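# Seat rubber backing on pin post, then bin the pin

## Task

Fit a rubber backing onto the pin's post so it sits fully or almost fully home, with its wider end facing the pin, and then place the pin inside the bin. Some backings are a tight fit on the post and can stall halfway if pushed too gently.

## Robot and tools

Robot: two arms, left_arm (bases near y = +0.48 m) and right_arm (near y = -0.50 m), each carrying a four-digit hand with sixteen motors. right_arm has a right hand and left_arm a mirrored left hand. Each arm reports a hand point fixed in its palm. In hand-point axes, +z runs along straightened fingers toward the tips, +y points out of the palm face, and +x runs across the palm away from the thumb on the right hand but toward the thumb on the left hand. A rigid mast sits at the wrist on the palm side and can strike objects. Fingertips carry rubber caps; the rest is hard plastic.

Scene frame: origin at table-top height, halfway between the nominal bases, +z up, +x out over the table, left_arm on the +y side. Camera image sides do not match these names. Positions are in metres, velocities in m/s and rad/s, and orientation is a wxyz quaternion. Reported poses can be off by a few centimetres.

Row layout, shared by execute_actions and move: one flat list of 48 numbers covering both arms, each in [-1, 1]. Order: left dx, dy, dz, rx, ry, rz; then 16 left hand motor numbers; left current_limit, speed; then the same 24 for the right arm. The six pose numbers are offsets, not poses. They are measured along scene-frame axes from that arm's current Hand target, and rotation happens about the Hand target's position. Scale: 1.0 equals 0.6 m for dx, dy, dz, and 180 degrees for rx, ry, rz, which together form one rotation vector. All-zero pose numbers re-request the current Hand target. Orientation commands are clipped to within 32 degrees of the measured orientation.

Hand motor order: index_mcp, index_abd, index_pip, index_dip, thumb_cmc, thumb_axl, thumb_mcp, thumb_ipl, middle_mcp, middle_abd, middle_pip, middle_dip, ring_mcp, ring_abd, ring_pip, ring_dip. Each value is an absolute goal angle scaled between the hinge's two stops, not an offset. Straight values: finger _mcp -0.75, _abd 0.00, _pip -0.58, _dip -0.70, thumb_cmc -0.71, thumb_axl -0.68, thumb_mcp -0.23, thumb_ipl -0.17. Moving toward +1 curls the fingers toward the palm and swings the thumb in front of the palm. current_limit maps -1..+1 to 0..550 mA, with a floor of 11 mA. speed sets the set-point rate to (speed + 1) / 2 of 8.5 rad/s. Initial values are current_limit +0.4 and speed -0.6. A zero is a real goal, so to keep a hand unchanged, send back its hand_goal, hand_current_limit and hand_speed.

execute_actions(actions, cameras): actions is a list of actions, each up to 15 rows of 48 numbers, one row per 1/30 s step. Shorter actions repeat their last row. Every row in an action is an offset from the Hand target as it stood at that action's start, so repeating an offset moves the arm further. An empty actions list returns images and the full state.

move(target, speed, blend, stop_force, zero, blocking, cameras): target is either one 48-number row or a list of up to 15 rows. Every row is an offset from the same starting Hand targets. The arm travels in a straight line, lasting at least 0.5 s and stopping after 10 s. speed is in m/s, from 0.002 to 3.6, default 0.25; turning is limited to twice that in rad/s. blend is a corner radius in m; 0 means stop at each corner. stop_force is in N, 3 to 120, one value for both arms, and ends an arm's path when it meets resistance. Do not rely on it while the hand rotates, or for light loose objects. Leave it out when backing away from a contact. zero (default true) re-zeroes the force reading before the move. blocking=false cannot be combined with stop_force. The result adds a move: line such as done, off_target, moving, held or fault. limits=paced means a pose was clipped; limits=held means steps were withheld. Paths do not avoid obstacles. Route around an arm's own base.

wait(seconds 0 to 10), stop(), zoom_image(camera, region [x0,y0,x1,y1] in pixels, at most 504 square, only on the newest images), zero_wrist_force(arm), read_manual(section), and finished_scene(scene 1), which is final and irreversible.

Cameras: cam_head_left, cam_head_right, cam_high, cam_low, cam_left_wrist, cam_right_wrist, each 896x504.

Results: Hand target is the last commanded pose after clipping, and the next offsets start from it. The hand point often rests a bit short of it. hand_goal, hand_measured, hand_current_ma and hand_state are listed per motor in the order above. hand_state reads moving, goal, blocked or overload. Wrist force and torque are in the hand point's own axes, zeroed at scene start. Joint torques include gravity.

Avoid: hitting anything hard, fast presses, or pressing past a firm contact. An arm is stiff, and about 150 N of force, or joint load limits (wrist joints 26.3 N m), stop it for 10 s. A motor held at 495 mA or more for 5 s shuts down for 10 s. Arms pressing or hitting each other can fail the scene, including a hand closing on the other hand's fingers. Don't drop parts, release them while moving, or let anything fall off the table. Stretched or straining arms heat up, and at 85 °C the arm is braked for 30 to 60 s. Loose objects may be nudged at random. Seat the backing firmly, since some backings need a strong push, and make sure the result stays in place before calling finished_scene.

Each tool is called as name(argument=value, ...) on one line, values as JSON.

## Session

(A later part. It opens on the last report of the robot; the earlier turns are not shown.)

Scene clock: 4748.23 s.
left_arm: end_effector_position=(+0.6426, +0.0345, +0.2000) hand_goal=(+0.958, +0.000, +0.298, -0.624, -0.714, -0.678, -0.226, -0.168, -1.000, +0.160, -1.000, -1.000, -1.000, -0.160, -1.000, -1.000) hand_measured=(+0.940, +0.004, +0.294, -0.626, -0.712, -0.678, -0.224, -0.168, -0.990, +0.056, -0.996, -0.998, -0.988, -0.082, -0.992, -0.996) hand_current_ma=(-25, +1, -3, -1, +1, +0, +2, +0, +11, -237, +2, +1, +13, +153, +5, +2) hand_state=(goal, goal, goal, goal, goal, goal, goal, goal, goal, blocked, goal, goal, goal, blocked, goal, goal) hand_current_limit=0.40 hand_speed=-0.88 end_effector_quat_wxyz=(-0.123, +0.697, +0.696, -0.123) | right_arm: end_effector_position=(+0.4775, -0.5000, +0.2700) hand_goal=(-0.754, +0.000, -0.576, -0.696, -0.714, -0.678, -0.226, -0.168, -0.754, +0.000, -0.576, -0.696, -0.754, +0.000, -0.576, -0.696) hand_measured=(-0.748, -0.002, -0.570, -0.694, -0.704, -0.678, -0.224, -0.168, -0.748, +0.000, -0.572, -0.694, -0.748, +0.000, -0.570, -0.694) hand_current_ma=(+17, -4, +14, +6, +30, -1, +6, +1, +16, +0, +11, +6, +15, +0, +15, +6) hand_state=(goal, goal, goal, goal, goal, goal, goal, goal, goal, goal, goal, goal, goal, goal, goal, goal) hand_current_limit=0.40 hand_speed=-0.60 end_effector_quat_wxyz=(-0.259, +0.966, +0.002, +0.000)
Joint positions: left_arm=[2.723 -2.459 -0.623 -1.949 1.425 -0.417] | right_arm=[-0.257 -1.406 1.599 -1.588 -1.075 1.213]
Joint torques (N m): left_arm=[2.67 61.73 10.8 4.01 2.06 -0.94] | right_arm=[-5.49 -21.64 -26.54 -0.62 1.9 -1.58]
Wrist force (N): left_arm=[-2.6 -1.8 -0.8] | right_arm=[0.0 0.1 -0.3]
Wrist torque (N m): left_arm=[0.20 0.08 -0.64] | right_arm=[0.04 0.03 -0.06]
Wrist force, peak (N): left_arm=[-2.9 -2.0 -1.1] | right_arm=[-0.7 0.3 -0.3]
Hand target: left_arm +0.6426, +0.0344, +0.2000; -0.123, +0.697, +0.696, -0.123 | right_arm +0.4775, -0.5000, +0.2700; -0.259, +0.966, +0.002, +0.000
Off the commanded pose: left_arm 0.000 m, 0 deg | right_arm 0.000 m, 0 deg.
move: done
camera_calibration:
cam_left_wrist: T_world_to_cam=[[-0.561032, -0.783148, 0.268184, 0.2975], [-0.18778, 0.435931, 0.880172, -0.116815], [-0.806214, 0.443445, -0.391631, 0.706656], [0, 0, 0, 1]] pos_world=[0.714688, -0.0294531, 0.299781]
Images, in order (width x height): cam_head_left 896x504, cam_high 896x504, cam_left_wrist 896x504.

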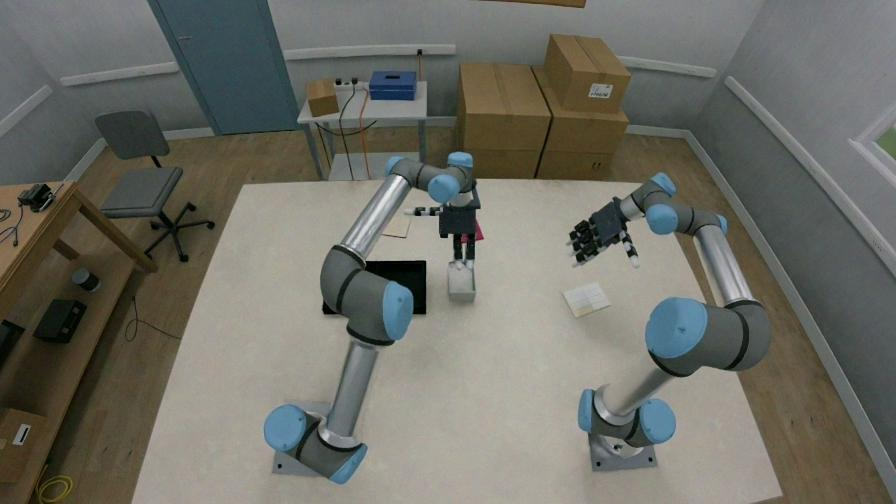

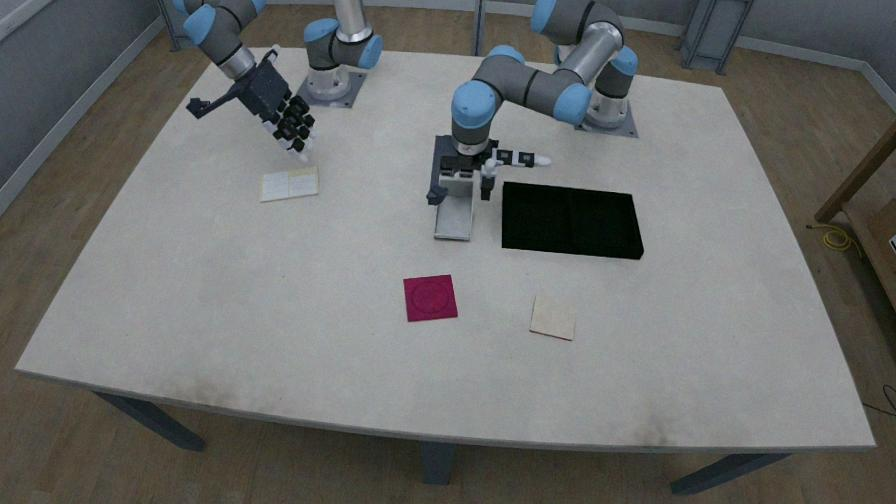

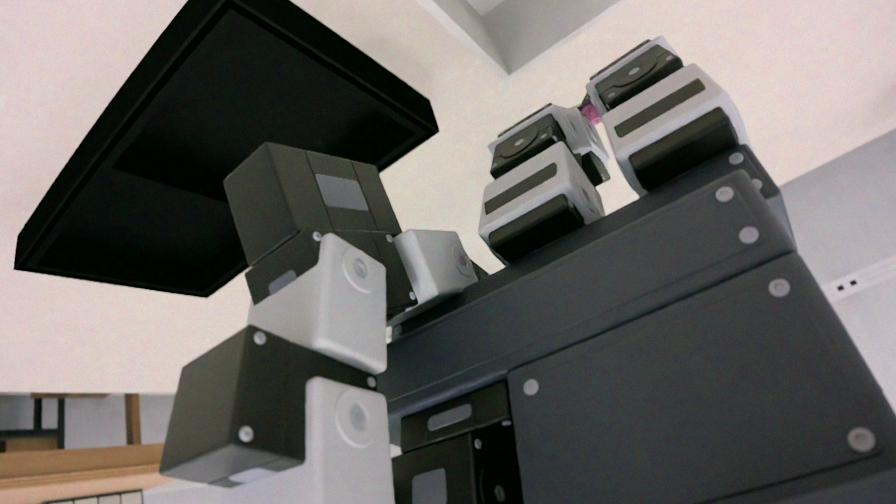

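move(target=[0,0,-0.15,0,0,0,0.959,0,0.299,-0.623,-0.714,-0.678,-0.226,-0.168,-1,0.16,-1,-1,-1,-0.16,-1,-1,0.4,-0.88,0,0,0,0,0,0,-0.754,0,-0.576,-0.696,-0.714,-0.678,-0.226,-0.168,-0.754,0,-0.576,-0.696,-0.754,0,-0.576,-0.696,0.4,-0.6], cameras=["cam_left_wrist", "cam_low", "cam_head_left", "cam_head_right"], speed=0.1)

zoom_image(camera="cam_head_left", region=[435, 240, 490, 310])

zoom_image(camera="cam_head_right", region=[440, 240, 500, 310])

zoom_image(camera="cam_left_wrist", region=[380, 0, 700, 200])

zoom_image(camera="cam_low", region=[280, 180, 460, 320])

Scene clock: 4862.80 s.
left_arm: end_effector_position=(+0.6426, +0.0345, +0.1099) hand_goal=(+0.958, +0.000, +0.298, -0.624, -0.714, -0.678, -0.226, -0.168, -1.000, +0.160, -1.000, -1.000, -1.000, -0.160, -1.000, -1.000) hand_measured=(+0.940, +0.004, +0.294, -0.626, -0.712, -0.678, -0.224, -0.168, -0.990, +0.056, -0.996, -0.998, -0.988, -0.082, -0.994, -0.996) hand_current_ma=(-23, +1, -3, -1, +1, +0, +2, +0, +11, -237, +2, +1, +13, +153, +5, +2) hand_state=(goal, goal, goal, goal, goal, goal, goal, goal, goal, blocked, goal, goal, goal, blocked, goal, goal) hand_current_limit=0.40 hand_speed=-0.88 end_effector_quat_wxyz=(-0.123, +0.696, +0.696, -0.123) | right_arm: end_effector_position=(+0.4775, -0.5000, +0.2700) hand_goal=(-0.754, +0.000, -0.576, -0.696, -0.714, -0.678, -0.226, -0.168, -0.754, +0.000, -0.576, -0.696, -0.754, +0.000, -0.576, -0.696) hand_measured=(-0.748, -0.002, -0.570, -0.694, -0.704, -0.678, -0.224, -0.168, -0.748, +0.000, -0.572, -0.694, -0.748, +0.000, -0.570, -0.694) hand_current_ma=(+17, -4, +14, +6, +30, -1, +6, +1, +16, +0, +11, +6, +15, +0, +15, +6) hand_state=(goal, goal, goal, goal, goal, goal, goal, goal, goal, goal, goal, goal, goal, goal, goal, goal) hand_current_limit=0.40 hand_speed=-0.60 end_effector_quat_wxyz=(-0.259, +0.966, +0.002, +0.000)
Joint positions: left_arm=[2.723 -2.475 -0.825 -1.732 1.425 -0.417] | right_arm=[-0.257 -1.406 1.599 -1.588 -1.075 1.213]
Joint torques (N m): left_arm=[-2.98 65.27 32.08 0.05 0.94 -0.58] | right_arm=[-6.54 -22.63 -25.96 -0.63 1.94 -1.59]
Wrist force (N): left_arm=[-2.6 -1.5 -1.1] | right_arm=[-0.2 0.0 -0.4]
Wrist torque (N m): left_arm=[0.25 0.07 -0.62] | right_arm=[0.03 0.06 -0.09]
Wrist force, peak (N): left_arm=[-2.7 -2.1 -1.9] | right_arm=[-0.7 -0.1 -0.6]
Hand target: left_arm +0.6426, +0.0344, +0.1100; -0.123, +0.697, +0.696, -0.123 | right_arm +0.4775, -0.5000, +0.2700; -0.259, +0.966, +0.002, +0.000
Off the commanded pose: left_arm 0.000 m, 0 deg | right_arm 0.000 m, 0 deg.
move: done
camera_calibration:
cam_left_wrist: T_world_to_cam=[[-0.56093, -0.783265, 0.268056, 0.321615], [-0.187797, 0.435741, 0.880262, -0.0375246], [-0.806282, 0.443425, -0.391515, 0.671393], [0, 0, 0, 1]] pos_world=[0.714688, -0.0294517, 0.209681]
Images, in order (width x height): cam_head_left 896x504, cam_head_right 896x504, cam_low 896x504, cam_left_wrist 896x504.

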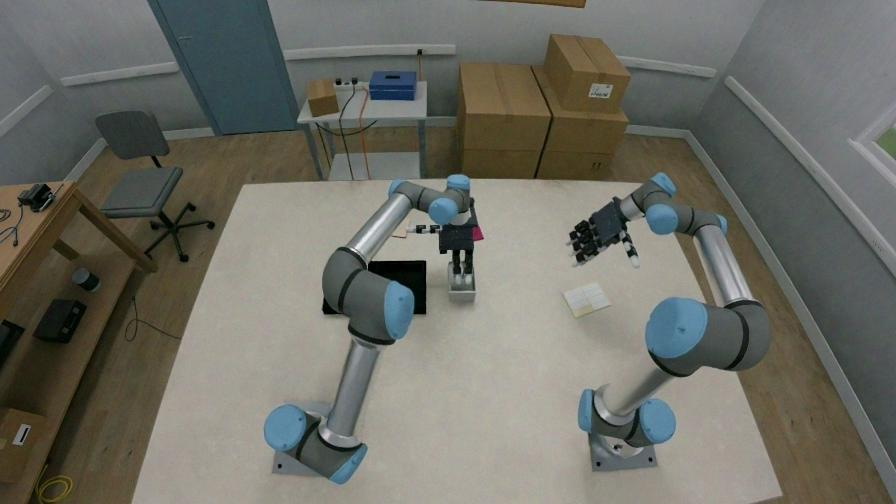

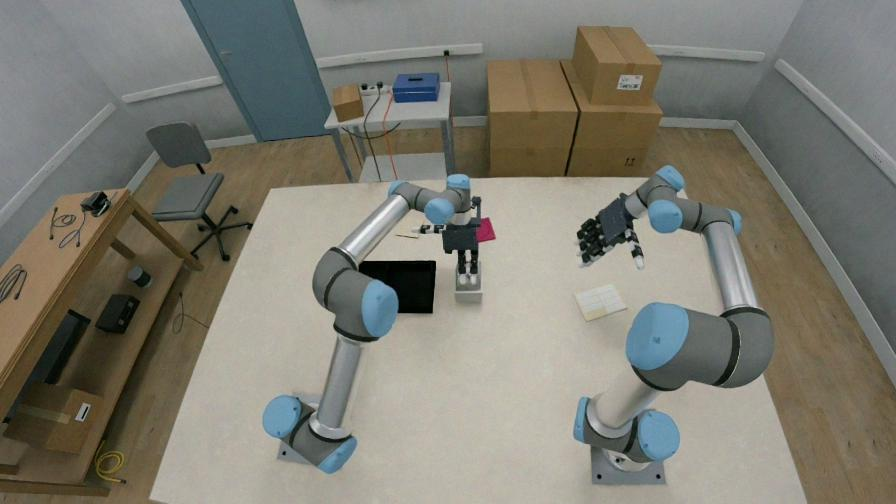

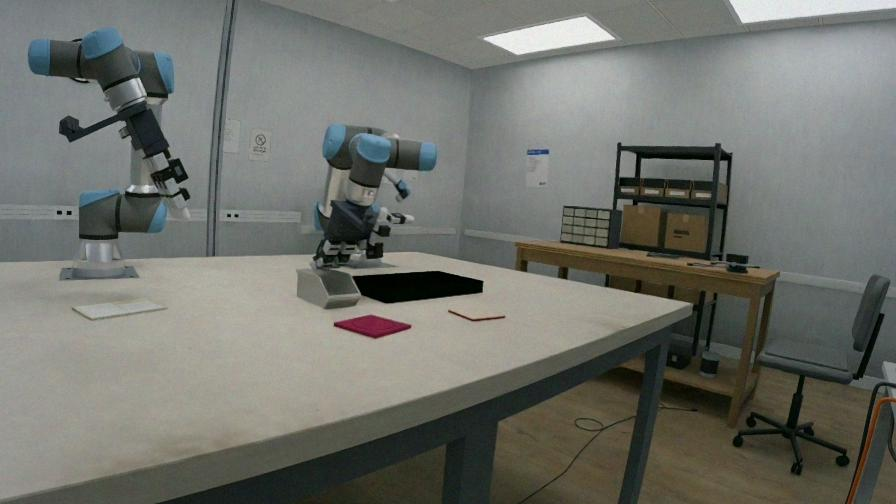

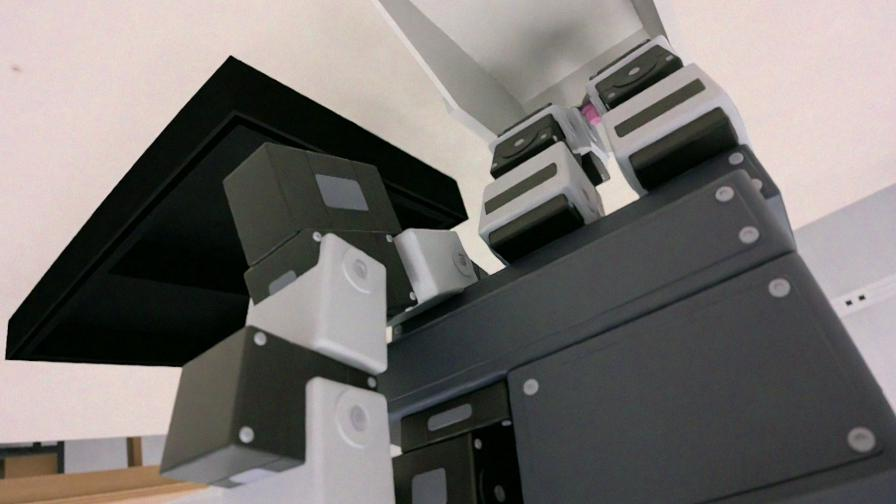

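Scaled by 7.200 from the camera's 896x504 image, which has a finer 1280x720 frame.

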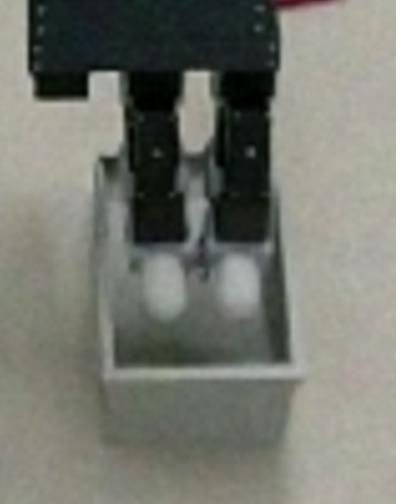

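Scaled by 7.200 from the camera's 896x504 image, which has a finer 1280x720 frame.

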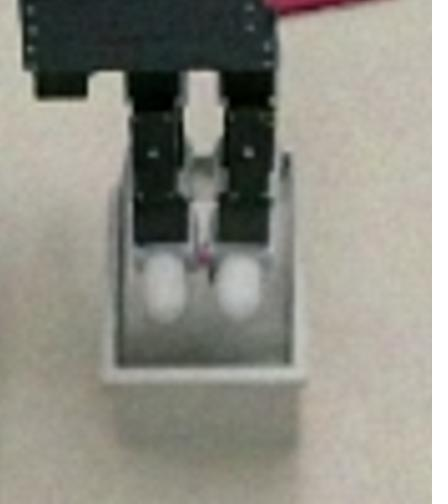

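Scaled by 1.575 from the camera's 896x504 image, which has a finer 1280x720 frame.

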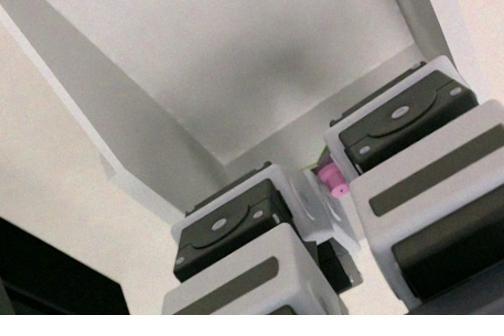

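Scaled by 2.800 from the camera's 896x504 image, which has a finer 1280x720 frame.

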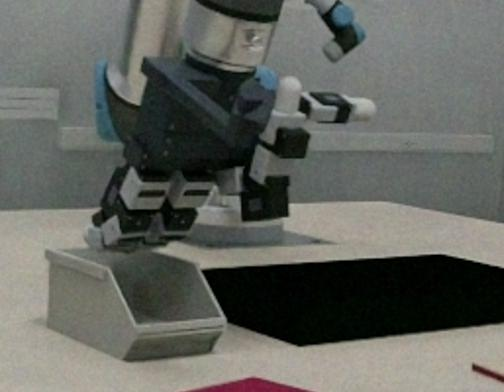

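move(target=[0,0,-0.105,0,0,0,0.959,0,0.299,-0.623,-0.714,-0.678,-0.226,-0.168,-1,0.16,-1,-1,-1,-0.16,-1,-1,0.4,-0.88,0,0,0,0,0,0,-0.754,0,-0.576,-0.696,-0.714,-0.678,-0.226,-0.168,-0.754,0,-0.576,-0.696,-0.754,0,-0.576,-0.696,0.4,-0.6], cameras=["cam_left_wrist", "cam_low", "cam_head_left", "cam_head_right"], speed=0.06, stop_force=6)

zoom_image(camera="cam_head_left", region=[435, 240, 490, 310])

zoom_image(camera="cam_head_right", region=[440, 240, 500, 310])

zoom_image(camera="cam_left_wrist", region=[380, 0, 700, 200])

zoom_image(camera="cam_low", region=[280, 200, 400, 320])

Scene clock: 4880.90 s.
left_arm: end_effector_position=(+0.6426, +0.0344, +0.0470) hand_goal=(+0.958, +0.000, +0.298, -0.624, -0.714, -0.678, -0.226, -0.168, -1.000, +0.160, -1.000, -1.000, -1.000, -0.160, -1.000, -1.000) hand_measured=(+0.940, +0.004, +0.294, -0.626, -0.712, -0.678, -0.224, -0.168, -0.990, +0.056, -0.996, -0.998, -0.988, -0.082, -0.994, -0.996) hand_current_ma=(-22, +1, -3, -1, +1, +0, +2, +0, +11, -237, +2, +1, +13, +153, +5, +2) hand_state=(goal, goal, goal, goal, goal, goal, goal, goal, goal, blocked, goal, goal, goal, blocked, goal, goal) hand_current_limit=0.40 hand_speed=-0.88 end_effector_quat_wxyz=(-0.123, +0.697, +0.696, -0.123) | right_arm: end_effector_position=(+0.4775, -0.5000, +0.2700) hand_goal=(-0.754, +0.000, -0.576, -0.696, -0.714, -0.678, -0.226, -0.168, -0.754, +0.000, -0.576, -0.696, -0.754, +0.000, -0.576, -0.696) hand_measured=(-0.748, -0.002, -0.570, -0.694, -0.704, -0.678, -0.224, -0.168, -0.748, +0.000, -0.572, -0.694, -0.748, +0.000, -0.570, -0.694) hand_current_ma=(+17, -4, +14, +6, +30, -1, +6, +1, +16, +0, +11, +6, +15, +0, +15, +6) hand_state=(goal, goal, goal, goal, goal, goal, goal, goal, goal, goal, goal, goal, goal, goal, goal, goal) hand_current_limit=0.40 hand_speed=-0.60 end_effector_quat_wxyz=(-0.259, +0.966, +0.002, +0.000)
Joint positions: left_arm=[2.723 -2.518 -0.909 -1.605 1.425 -0.417] | right_arm=[-0.257 -1.406 1.599 -1.588 -1.075 1.213]
Joint torques (N m): left_arm=[6.14 65.56 34.13 -1.04 -2.32 1.1] | right_arm=[-5.56 -22.13 -25.54 -0.54 1.86 -1.56]
Wrist force (N): left_arm=[-2.5 -1.6 -0.9] | right_arm=[-0.3 0.1 -0.1]
Wrist torque (N m): left_arm=[0.22 0.05 -0.61] | right_arm=[0.02 0.06 -0.09]
Wrist force, peak (N): left_arm=[-2.8 -2.0 -1.9] | right_arm=[-0.6 -0.2 -0.4]
Hand target: left_arm +0.6426, +0.0344, +0.0470; -0.123, +0.697, +0.696, -0.123 | right_arm +0.4775, -0.5000, +0.2700; -0.259, +0.966, +0.002, +0.000
Off the commanded pose: left_arm 0.000 m, 0 deg | right_arm 0.000 m, 0 deg.
move: done
camera_calibration:
cam_left_wrist: T_world_to_cam=[[-0.560954, -0.783254, 0.268037, 0.338469], [-0.187994, 0.435842, 0.880171, 0.0179124], [-0.806219, 0.443345, -0.391734, 0.646792], [0, 0, 0, 1]] pos_world=[0.714689, -0.029452, 0.146882]
Images, in order (width x height): cam_head_left 896x504, cam_head_right 896x504, cam_low 896x504, cam_left_wrist 896x504.

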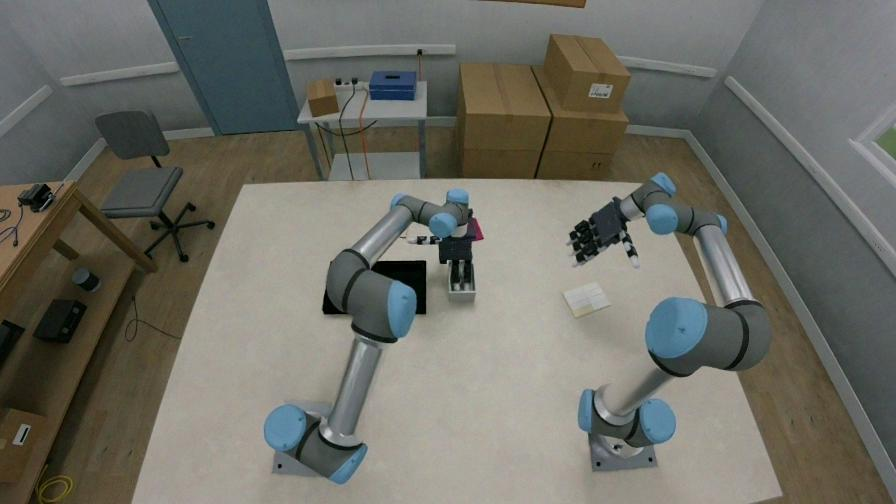

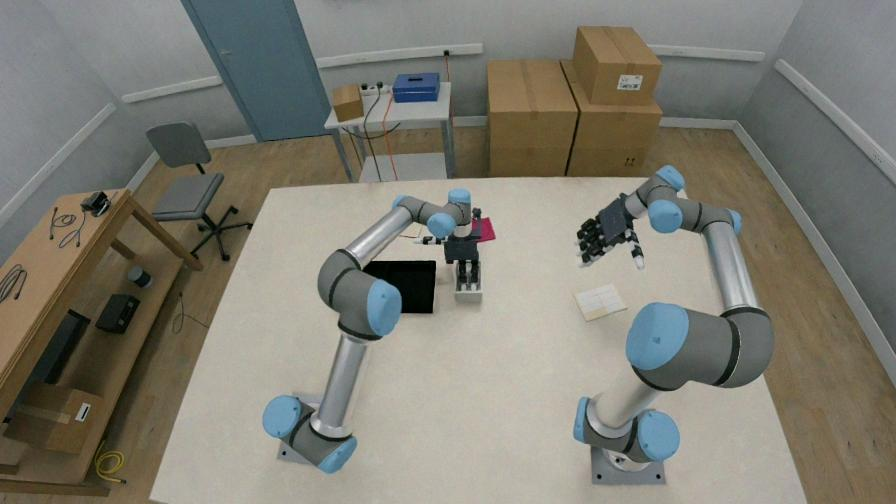

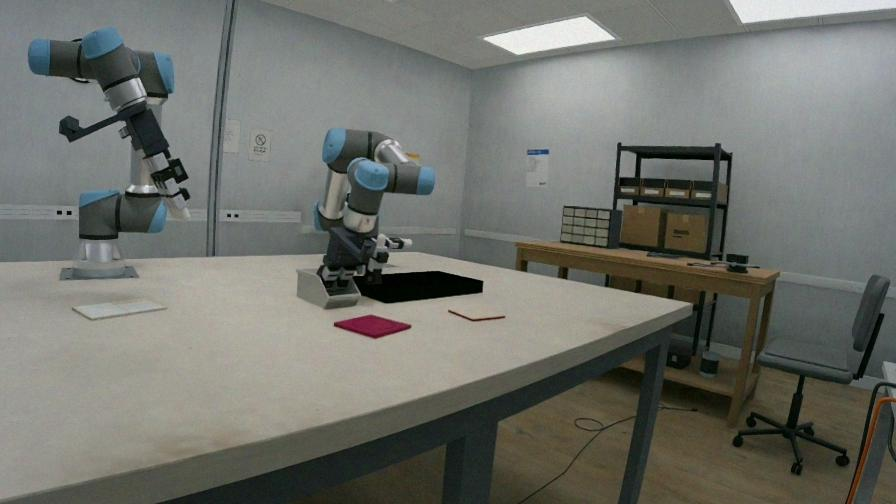

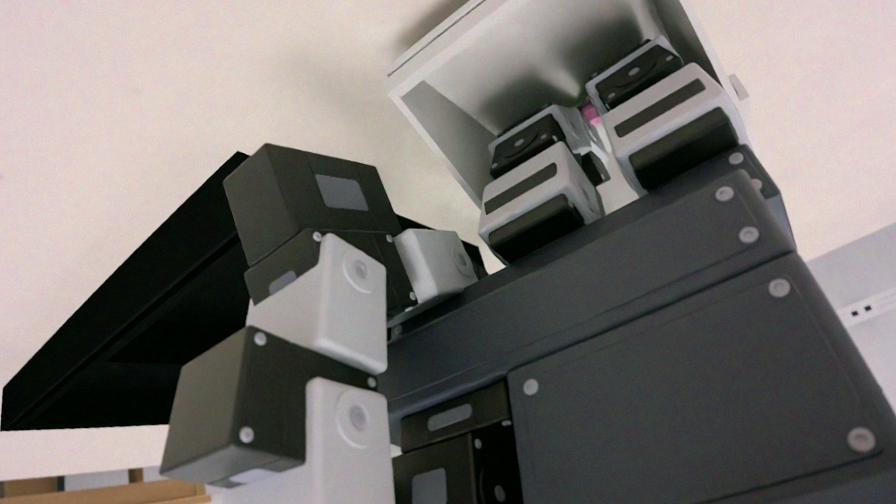

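Scaled by 7.200 from the camera's 896x504 image, which has a finer 1280x720 frame.

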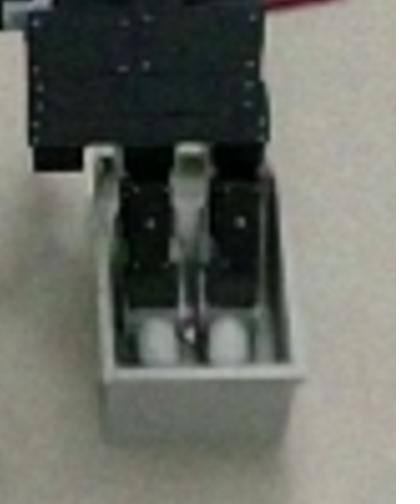

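Scaled by 7.200 from the camera's 896x504 image, which has a finer 1280x720 frame.

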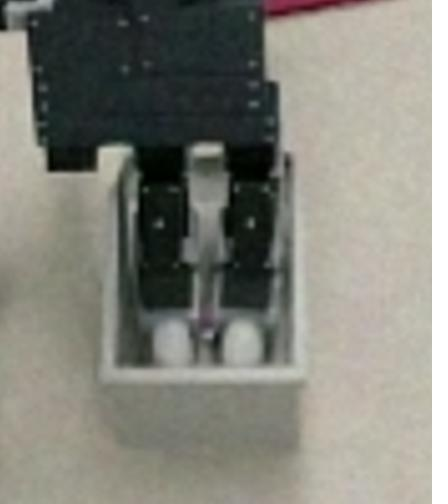

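Scaled by 1.575 from the camera's 896x504 image, which has a finer 1280x720 frame.

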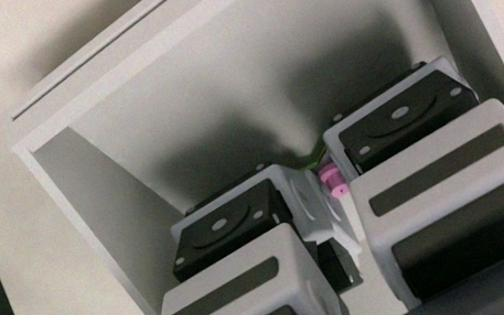

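Scaled by 4.200 from the camera's 896x504 image, which has a finer 1280x720 frame.

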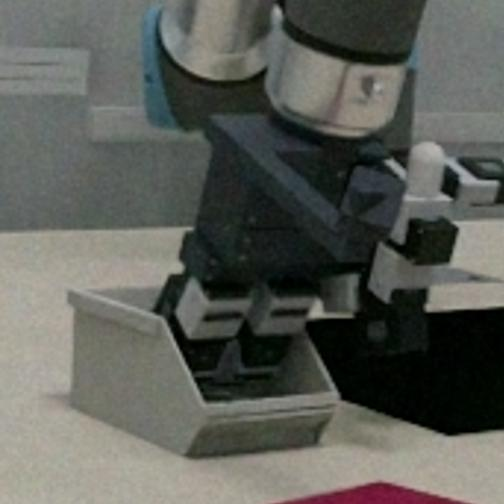

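move(target=[0,0,-0.0265,0,0,0,0.959,0,0.299,-0.623,-0.714,-0.678,-0.226,-0.168,-1,0.16,-1,-1,-1,-0.16,-1,-1,0.4,-0.88,0,0,0,0,0,0,-0.754,0,-0.576,-0.696,-0.714,-0.678,-0.226,-0.168,-0.754,0,-0.576,-0.696,-0.754,0,-0.576,-0.696,0.4,-0.6], cameras=["cam_left_wrist", "cam_head_right"], speed=0.006, stop_force=3)

zoom_image(camera="cam_left_wrist", region=[480, 0, 680, 160])

Scene clock: 4905.90 s.
left_arm: end_effector_position=(+0.6426, +0.0344, +0.0406) hand_goal=(+0.958, +0.000, +0.298, -0.624, -0.714, -0.678, -0.226, -0.168, -1.000, +0.160, -1.000, -1.000, -1.000, -0.160, -1.000, -1.000) hand_measured=(+0.940, +0.004, +0.294, -0.626, -0.712, -0.678, -0.224, -0.168, -1.000, +0.058, -1.000, -1.000, -1.000, -0.082, -1.000, -0.998) hand_current_ma=(-22, +1, -3, -1, +1, +0, +2, +0, +0, -235, +0, +0, +0, +153, +0, +1) hand_state=(goal, goal, goal, goal, goal, goal, goal, goal, goal, blocked, goal, goal, goal, blocked, goal, goal) hand_current_limit=0.40 hand_speed=-0.88 end_effector_quat_wxyz=(-0.123, +0.697, +0.696, -0.123) | right_arm: end_effector_position=(+0.4775, -0.5000, +0.2700) hand_goal=(-0.754, +0.000, -0.576, -0.696, -0.714, -0.678, -0.226, -0.168, -0.754, +0.000, -0.576, -0.696, -0.754, +0.000, -0.576, -0.696) hand_measured=(-0.748, -0.002, -0.570, -0.694, -0.704, -0.678, -0.224, -0.168, -0.748, +0.000, -0.572, -0.694, -0.748, +0.000, -0.570, -0.694) hand_current_ma=(+17, -4, +14, +6, +30, -1, +6, +1, +16, +0, +11, +6, +15, +0, +15, +6) hand_state=(goal, goal, goal, goal, goal, goal, goal, goal, goal, goal, goal, goal, goal, goal, goal, goal) hand_current_limit=0.40 hand_speed=-0.60 end_effector_quat_wxyz=(-0.259, +0.966, +0.002, +0.000)
Joint positions: left_arm=[2.723 -2.523 -0.915 -1.593 1.425 -0.417] | right_arm=[-0.257 -1.406 1.599 -1.588 -1.075 1.213]
Joint torques (N m): left_arm=[3.94 64.33 33.45 -0.76 -2.28 -0.56] | right_arm=[-5.45 -23.38 -25.02 -0.58 1.79 -1.56]
Wrist force (N): left_arm=[-2.4 -2.2 -1.4] | right_arm=[-0.3 -0.1 -0.3]
Wrist torque (N m): left_arm=[0.36 0.01 -0.58] | right_arm=[0.01 0.06 -0.09]
Wrist force, peak (N): left_arm=[-2.6 -1.9 -5.4] | right_arm=[-0.4 0.3 -0.7]
Hand target: left_arm +0.6426, +0.0344, +0.0406; -0.123, +0.697, +0.696, -0.123 (not the last commanded pose) | right_arm +0.4775, -0.5000, +0.2700; -0.259, +0.966, +0.002, +0.000
Off the commanded pose: left_arm 0.009 m, 0 deg | right_arm 0.000 m, 0 deg.
move: contact (left_arm)
camera_calibration:
cam_left_wrist: T_world_to_cam=[[-0.560958, -0.783245, 0.268056, 0.340212], [-0.187982, 0.435858, 0.880165, 0.0236262], [-0.806219, 0.443346, -0.391734, 0.644246], [0, 0, 0, 1]] pos_world=[0.714689, -0.0294522, 0.140382]
Images, in order (width x height): cam_head_right 896x504, cam_left_wrist 896x504.

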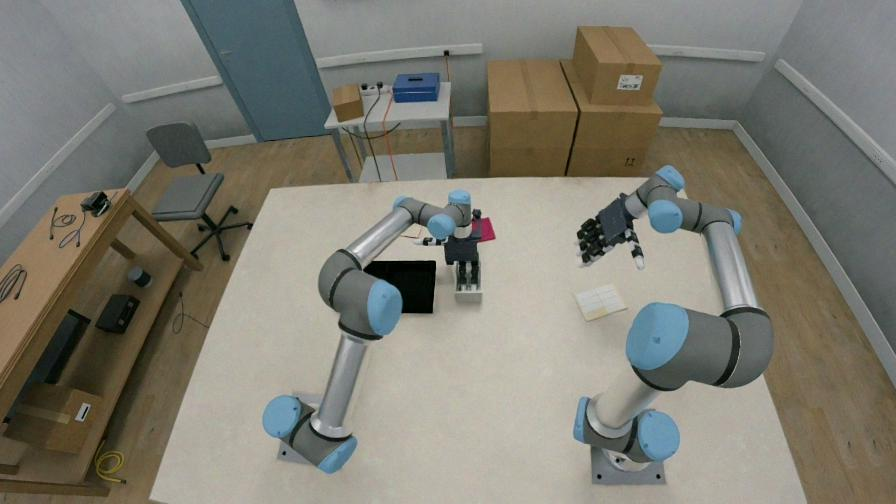

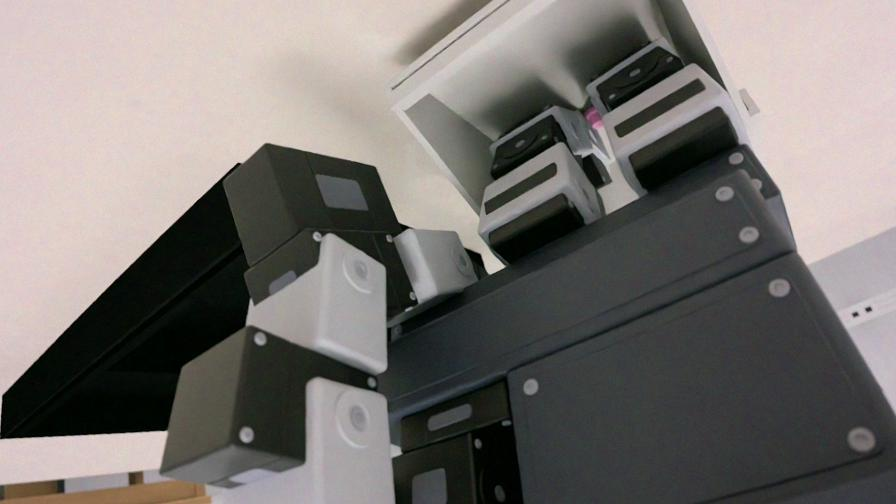

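Scaled by 2.520 from the camera's 896x504 image, which has a finer 1280x720 frame.

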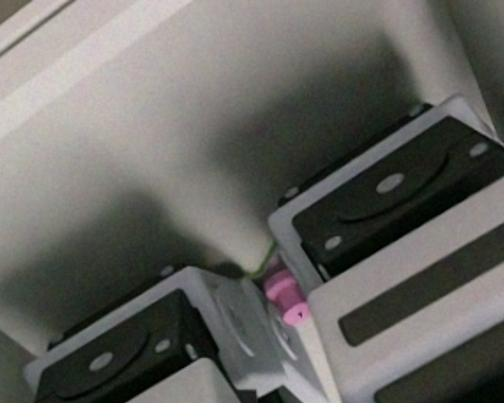

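move(target=[0,0,0,0,0,0,0.959,0,0.299,-0.623,-0.714,-0.678,-0.226,-0.168,-1,-0.07,-1,-1,-1,0.05,-1,-1,0.4,-0.97,0,0,0,0,0,0,-0.754,0,-0.576,-0.696,-0.714,-0.678,-0.226,-0.168,-0.754,0,-0.576,-0.696,-0.754,0,-0.576,-0.696,0.4,-0.6], cameras=["cam_left_wrist"], speed=0.05)

zoom_image(camera="cam_left_wrist", region=[480, 0, 680, 160])

Scene clock: 4918.20 s.
left_arm: end_effector_position=(+0.6426, +0.0344, +0.0406) hand_goal=(+0.958, +0.000, +0.298, -0.624, -0.714, -0.678, -0.226, -0.168, -1.000, -0.070, -1.000, -1.000, -1.000, +0.050, -1.000, -1.000) hand_measured=(+0.940, +0.004, +0.294, -0.626, -0.712, -0.678, -0.224, -0.168, -0.996, -0.066, -1.000, -1.000, -0.994, +0.046, -1.000, -0.998) hand_current_ma=(-22, +1, -3, -1, +1, +0, +2, +0, +3, +2, +0, +0, +4, -1, +0, +1) hand_state=(goal, goal, goal, goal, goal, goal, goal, goal, goal, goal, goal, goal, goal, goal, goal, goal) hand_current_limit=0.40 hand_speed=-0.97 end_effector_quat_wxyz=(-0.123, +0.697, +0.696, -0.123) | right_arm: end_effector_position=(+0.4775, -0.5000, +0.2700) hand_goal=(-0.754, +0.000, -0.576, -0.696, -0.714, -0.678, -0.226, -0.168, -0.754, +0.000, -0.576, -0.696, -0.754, +0.000, -0.576, -0.696) hand_measured=(-0.748, -0.002, -0.570, -0.694, -0.704, -0.678, -0.224, -0.168, -0.748, +0.000, -0.572, -0.694, -0.748, +0.000, -0.570, -0.694) hand_current_ma=(+17, -4, +14, +6, +30, -1, +6, +1, +16, +0, +11, +6, +15, +0, +15, +6) hand_state=(goal, goal, goal, goal, goal, goal, goal, goal, goal, goal, goal, goal, goal, goal, goal, goal) hand_current_limit=0.40 hand_speed=-0.60 end_effector_quat_wxyz=(-0.259, +0.966, +0.002, +0.000)
Joint positions: left_arm=[2.723 -2.523 -0.915 -1.593 1.425 -0.417] | right_arm=[-0.257 -1.406 1.599 -1.588 -1.075 1.213]
Joint torques (N m): left_arm=[4.12 63.49 32.06 2.48 -2.2 -0.64] | right_arm=[-5.55 -23.01 -25.18 -0.43 1.73 -1.62]
Wrist force (N): left_arm=[-2.4 -1.8 -1.2] | right_arm=[-0.3 0.0 -0.1]
Wrist torque (N m): left_arm=[0.23 0.03 -0.59] | right_arm=[0.01 0.05 -0.10]
Wrist force, peak (N): left_arm=[-2.7 -2.2 -2.3] | right_arm=[-0.6 0.2 -0.5]
Hand target: left_arm +0.6426, +0.0344, +0.0406; -0.123, +0.697, +0.696, -0.123 | right_arm +0.4775, -0.5000, +0.2700; -0.259, +0.966, +0.002, +0.000
Off the commanded pose: left_arm 0.000 m, 0 deg | right_arm 0.000 m, 0 deg.
move: done
camera_calibration:
cam_left_wrist: T_world_to_cam=[[-0.560958, -0.783245, 0.268056, 0.340212], [-0.187982, 0.435858, 0.880165, 0.0236262], [-0.806219, 0.443346, -0.391734, 0.644246], [0, 0, 0, 1]] pos_world=[0.714689, -0.0294522, 0.140382]
Images, in order (width x height): cam_left_wrist 896x504.

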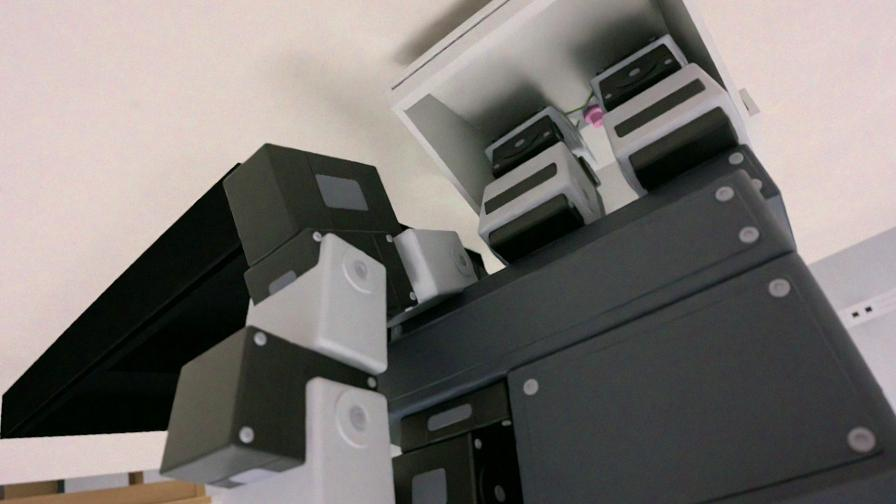

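Scaled by 2.520 from the camera's 896x504 image, which has a finer 1280x720 frame.

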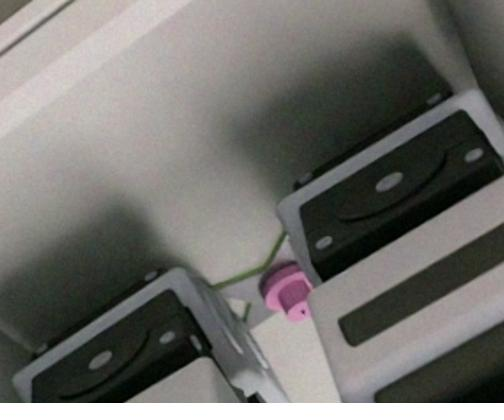

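move(target=[0,0,0.03,0,0,0,0.959,0,0.299,-0.623,-0.714,-0.678,-0.226,-0.168,-1,-0.09,-1,-1,-1,0.08,-1,-1,0.4,-0.97,0,0,0,0,0,0,-0.754,0,-0.576,-0.696,-0.714,-0.678,-0.226,-0.168,-0.754,0,-0.576,-0.696,-0.754,0,-0.576,-0.696,0.4,-0.6], cameras=["cam_left_wrist"], speed=0.03)

zoom_image(camera="cam_left_wrist", region=[480, 0, 680, 160])

Scene clock: 4927.13 s.
left_arm: end_effector_position=(+0.6427, +0.0344, +0.0589) hand_goal=(+0.958, +0.000, +0.298, -0.624, -0.714, -0.678, -0.226, -0.168, -1.000, -0.090, -1.000, -1.000, -1.000, +0.080, -1.000, -1.000) hand_measured=(+0.940, +0.004, +0.294, -0.626, -0.712, -0.678, -0.224, -0.168, -0.994, -0.084, -1.000, -1.000, -0.994, +0.074, -1.000, -0.998) hand_current_ma=(-22, +1, -3, -1, +1, +0, +2, +0, +4, +4, +0, +0, +5, -4, +0, +1) hand_state=(goal, goal, goal, goal, goal, goal, goal, goal, goal, goal, goal, goal, goal, goal, goal, goal) hand_current_limit=0.40 hand_speed=-0.97 end_effector_quat_wxyz=(-0.123, +0.697, +0.696, -0.123) | right_arm: end_effector_position=(+0.4775, -0.5000, +0.2700) hand_goal=(-0.754, +0.000, -0.576, -0.696, -0.714, -0.678, -0.226, -0.168, -0.754, +0.000, -0.576, -0.696, -0.754, +0.000, -0.576, -0.696) hand_measured=(-0.748, -0.002, -0.570, -0.694, -0.704, -0.678, -0.224, -0.168, -0.748, +0.000, -0.572, -0.694, -0.748, +0.000, -0.570, -0.694) hand_current_ma=(+17, -4, +14, +6, +30, -1, +6, +1, +16, +0, +11, +6, +15, +0, +15, +6) hand_state=(goal, goal, goal, goal, goal, goal, goal, goal, goal, goal, goal, goal, goal, goal, goal, goal) hand_current_limit=0.40 hand_speed=-0.60 end_effector_quat_wxyz=(-0.259, +0.966, +0.002, +0.000)
Joint positions: left_arm=[2.723 -2.508 -0.896 -1.627 1.425 -0.417] | right_arm=[-0.257 -1.406 1.599 -1.588 -1.075 1.213]
Joint torques (N m): left_arm=[2.92 45.49 12.3 3.57 -2.22 -0.66] | right_arm=[-4.93 -24.13 -23.63 -0.46 1.52 -1.62]
Wrist force (N): left_arm=[-2.6 -1.4 -1.1] | right_arm=[-0.2 -0.1 -0.4]
Wrist torque (N m): left_arm=[0.26 0.06 -0.62] | right_arm=[0.02 0.05 -0.08]
Wrist force, peak (N): left_arm=[-2.7 -1.8 -1.2] | right_arm=[-0.6 -0.1 -0.6]
Hand target: left_arm +0.6426, +0.0344, +0.0586; -0.123, +0.697, +0.696, -0.123 | right_arm +0.4775, -0.5000, +0.2700; -0.259, +0.966, +0.002, +0.000
Off the commanded pose: left_arm 0.000 m, 0 deg | right_arm 0.000 m, 0 deg.
move: done
camera_calibration:
cam_left_wrist: T_world_to_cam=[[-0.561041, -0.783209, 0.267987, 0.335351], [-0.188156, 0.435921, 0.880096, 0.00756772], [-0.806121, 0.443346, -0.391935, 0.651417], [0, 0, 0, 1]] pos_world=[0.71469, -0.0294526, 0.158783]
Images, in order (width x height): cam_left_wrist 896x504.

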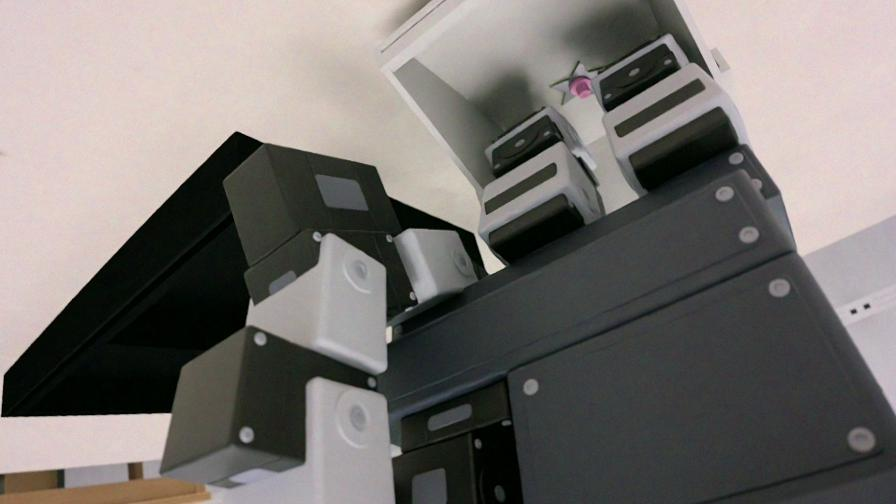

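Scaled by 2.520 from the camera's 896x504 image, which has a finer 1280x720 frame.

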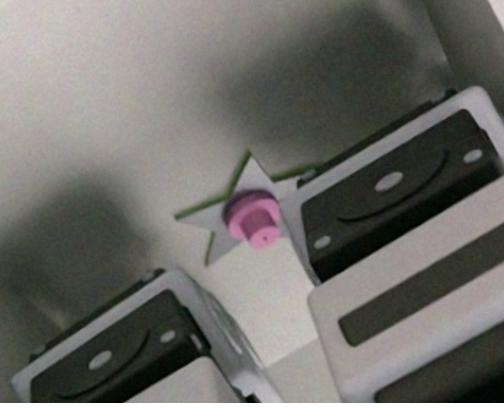

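move(target=[[0,0,0.2357,0,0,0,0.959,0,0.299,-0.623,-0.714,-0.678,-0.226,-0.168,-1,-0.09,-1,-1,-1,0.08,-1,-1,0.4,-0.97,0,0,0,0,0,0,-0.754,0,-0.576,-0.696,-0.714,-0.678,-0.226,-0.168,-0.754,0,-0.576,-0.696,-0.754,0,-0.576,-0.696,0.4,-0.6],[-0.12,0.18,0.2357,0,0,-0.25,0.959,0,0.299,-0.623,-0.714,-0.678,-0.226,-0.168,-1,-0.09,-1,-1,-1,0.08,-1,-1,0.4,-0.97,0,0,0,0,0,0,-0.754,0,-0.576,-0.696,-0.714,-0.678,-0.226,-0.168,-0.754,0,-0.576,-0.696,-0.754,0,-0.576,-0.696,0.4,-0.6]], cameras=["cam_high", "cam_head_left", "cam_head_right", "cam_low"], speed=0.12, blend=0.02)

zoom_image(camera="cam_high", region=[400, 150, 520, 270])

zoom_image(camera="cam_head_left", region=[435, 240, 490, 310])

Scene clock: 4942.77 s.
left_arm: end_effector_position=(+0.5707, +0.1425, +0.2000) hand_goal=(+0.958, +0.000, +0.298, -0.624, -0.714, -0.678, -0.226, -0.168, -1.000, -0.090, -1.000, -1.000, -1.000, +0.080, -1.000, -1.000) hand_measured=(+0.940, +0.004, +0.294, -0.626, -0.712, -0.678, -0.224, -0.168, -0.994, -0.086, -1.000, -1.000, -0.994, +0.078, -1.000, -0.998) hand_current_ma=(-22, +1, -3, -1, +1, +0, +2, +0, +5, +2, +0, +0, +5, -1, +0, +1) hand_state=(goal, goal, goal, goal, goal, goal, goal, goal, goal, goal, goal, goal, goal, goal, goal, goal) hand_current_limit=0.40 hand_speed=-0.97 end_effector_quat_wxyz=(-0.161, +0.910, +0.377, -0.066) | right_arm: end_effector_position=(+0.4775, -0.5000, +0.2700) hand_goal=(-0.754, +0.000, -0.576, -0.696, -0.714, -0.678, -0.226, -0.168, -0.754, +0.000, -0.576, -0.696, -0.754, +0.000, -0.576, -0.696) hand_measured=(-0.748, -0.002, -0.570, -0.694, -0.704, -0.678, -0.224, -0.168, -0.748, +0.000, -0.572, -0.694, -0.748, +0.000, -0.570, -0.694) hand_current_ma=(+17, -4, +14, +6, +30, -1, +6, +1, +16, +0, +11, +6, +15, +0, +15, +6) hand_state=(goal, goal, goal, goal, goal, goal, goal, goal, goal, goal, goal, goal, goal, goal, goal, goal) hand_current_limit=0.40 hand_speed=-0.60 end_effector_quat_wxyz=(-0.259, +0.966, +0.002, +0.000)
Joint positions: left_arm=[2.822 -2.06 -1.298 -1.672 1.719 0.419] | right_arm=[-0.257 -1.406 1.599 -1.588 -1.075 1.213]
Joint torques (N m): left_arm=[-7.25 33.37 33.22 -1.08 -2.41 0.7] | right_arm=[-5.27 -24.25 -23.03 -0.37 1.52 -1.55]
Wrist force (N): left_arm=[-2.4 -1.6 -1.0] | right_arm=[-0.4 0.2 -0.2]
Wrist torque (N m): left_arm=[0.24 0.04 -0.42] | right_arm=[0.04 0.07 -0.09]
Wrist force, peak (N): left_arm=[-3.0 -1.6 -1.4] | right_arm=[-0.5 0.1 -0.6]
Hand target: left_arm +0.5706, +0.1424, +0.2000; -0.161, +0.910, +0.377, -0.066 | right_arm +0.4775, -0.5000, +0.2700; -0.259, +0.966, +0.002, +0.000
Off the commanded pose: left_arm 0.000 m, 0 deg | right_arm 0.000 m, 0 deg.
move: done
Images, in order (width x height): cam_head_left 896x504, cam_head_right 896x504, cam_high 896x504, cam_low 896x504.

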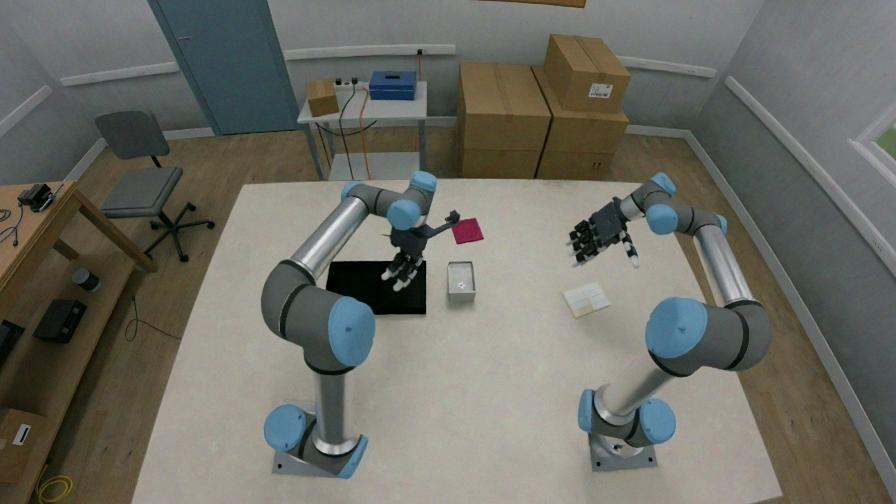

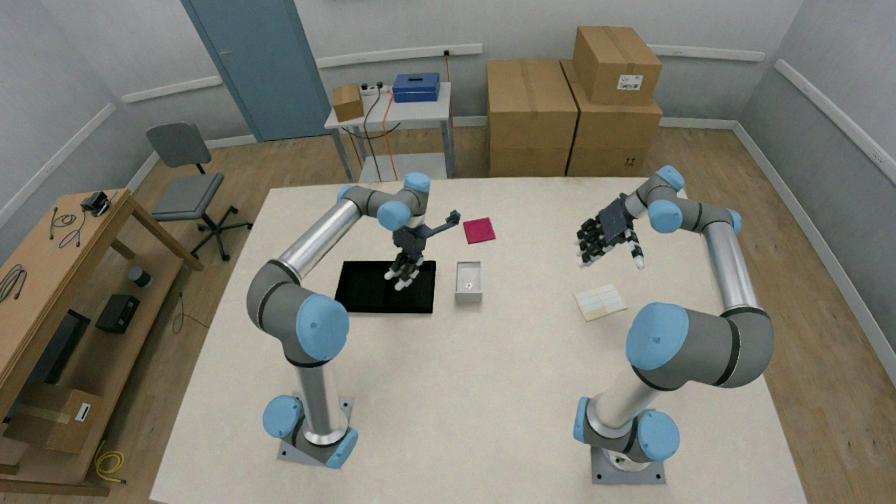

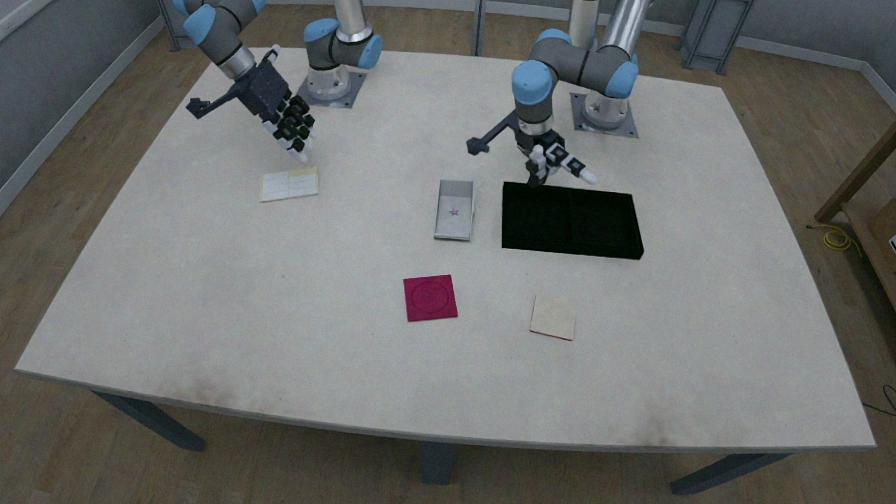

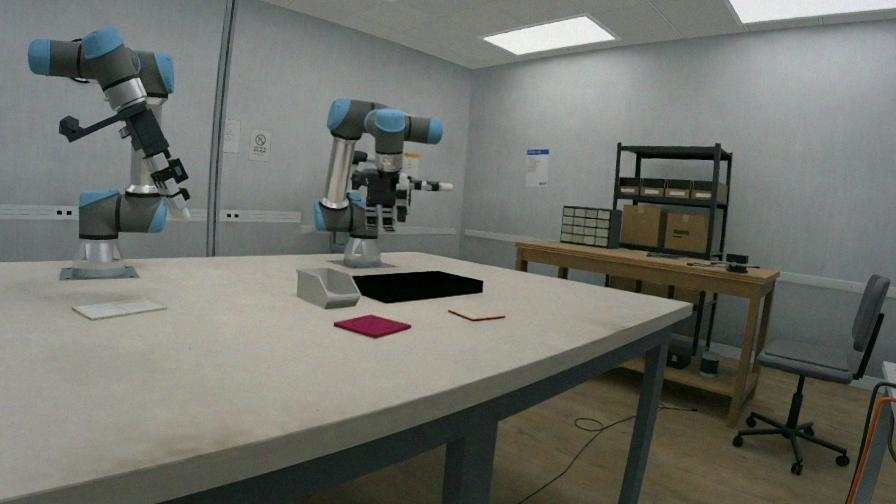

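Scaled by 4.200 from the camera's 896x504 image, which has a finer 1280x720 frame.

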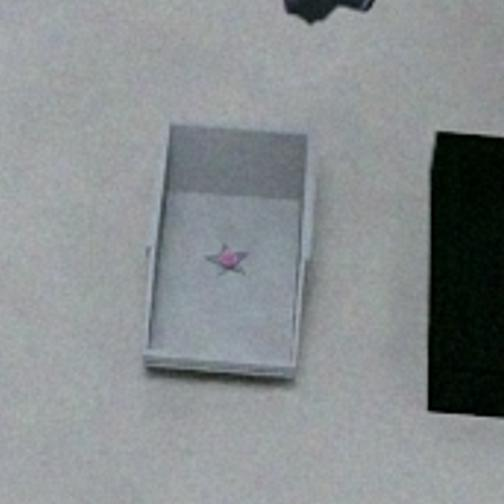

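Scaled by 7.200 from the camera's 896x504 image, which has a finer 1280x720 frame.

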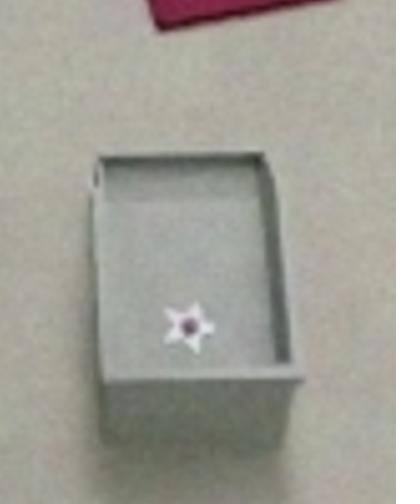

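finished_scene()

The scene is finished: the task was done.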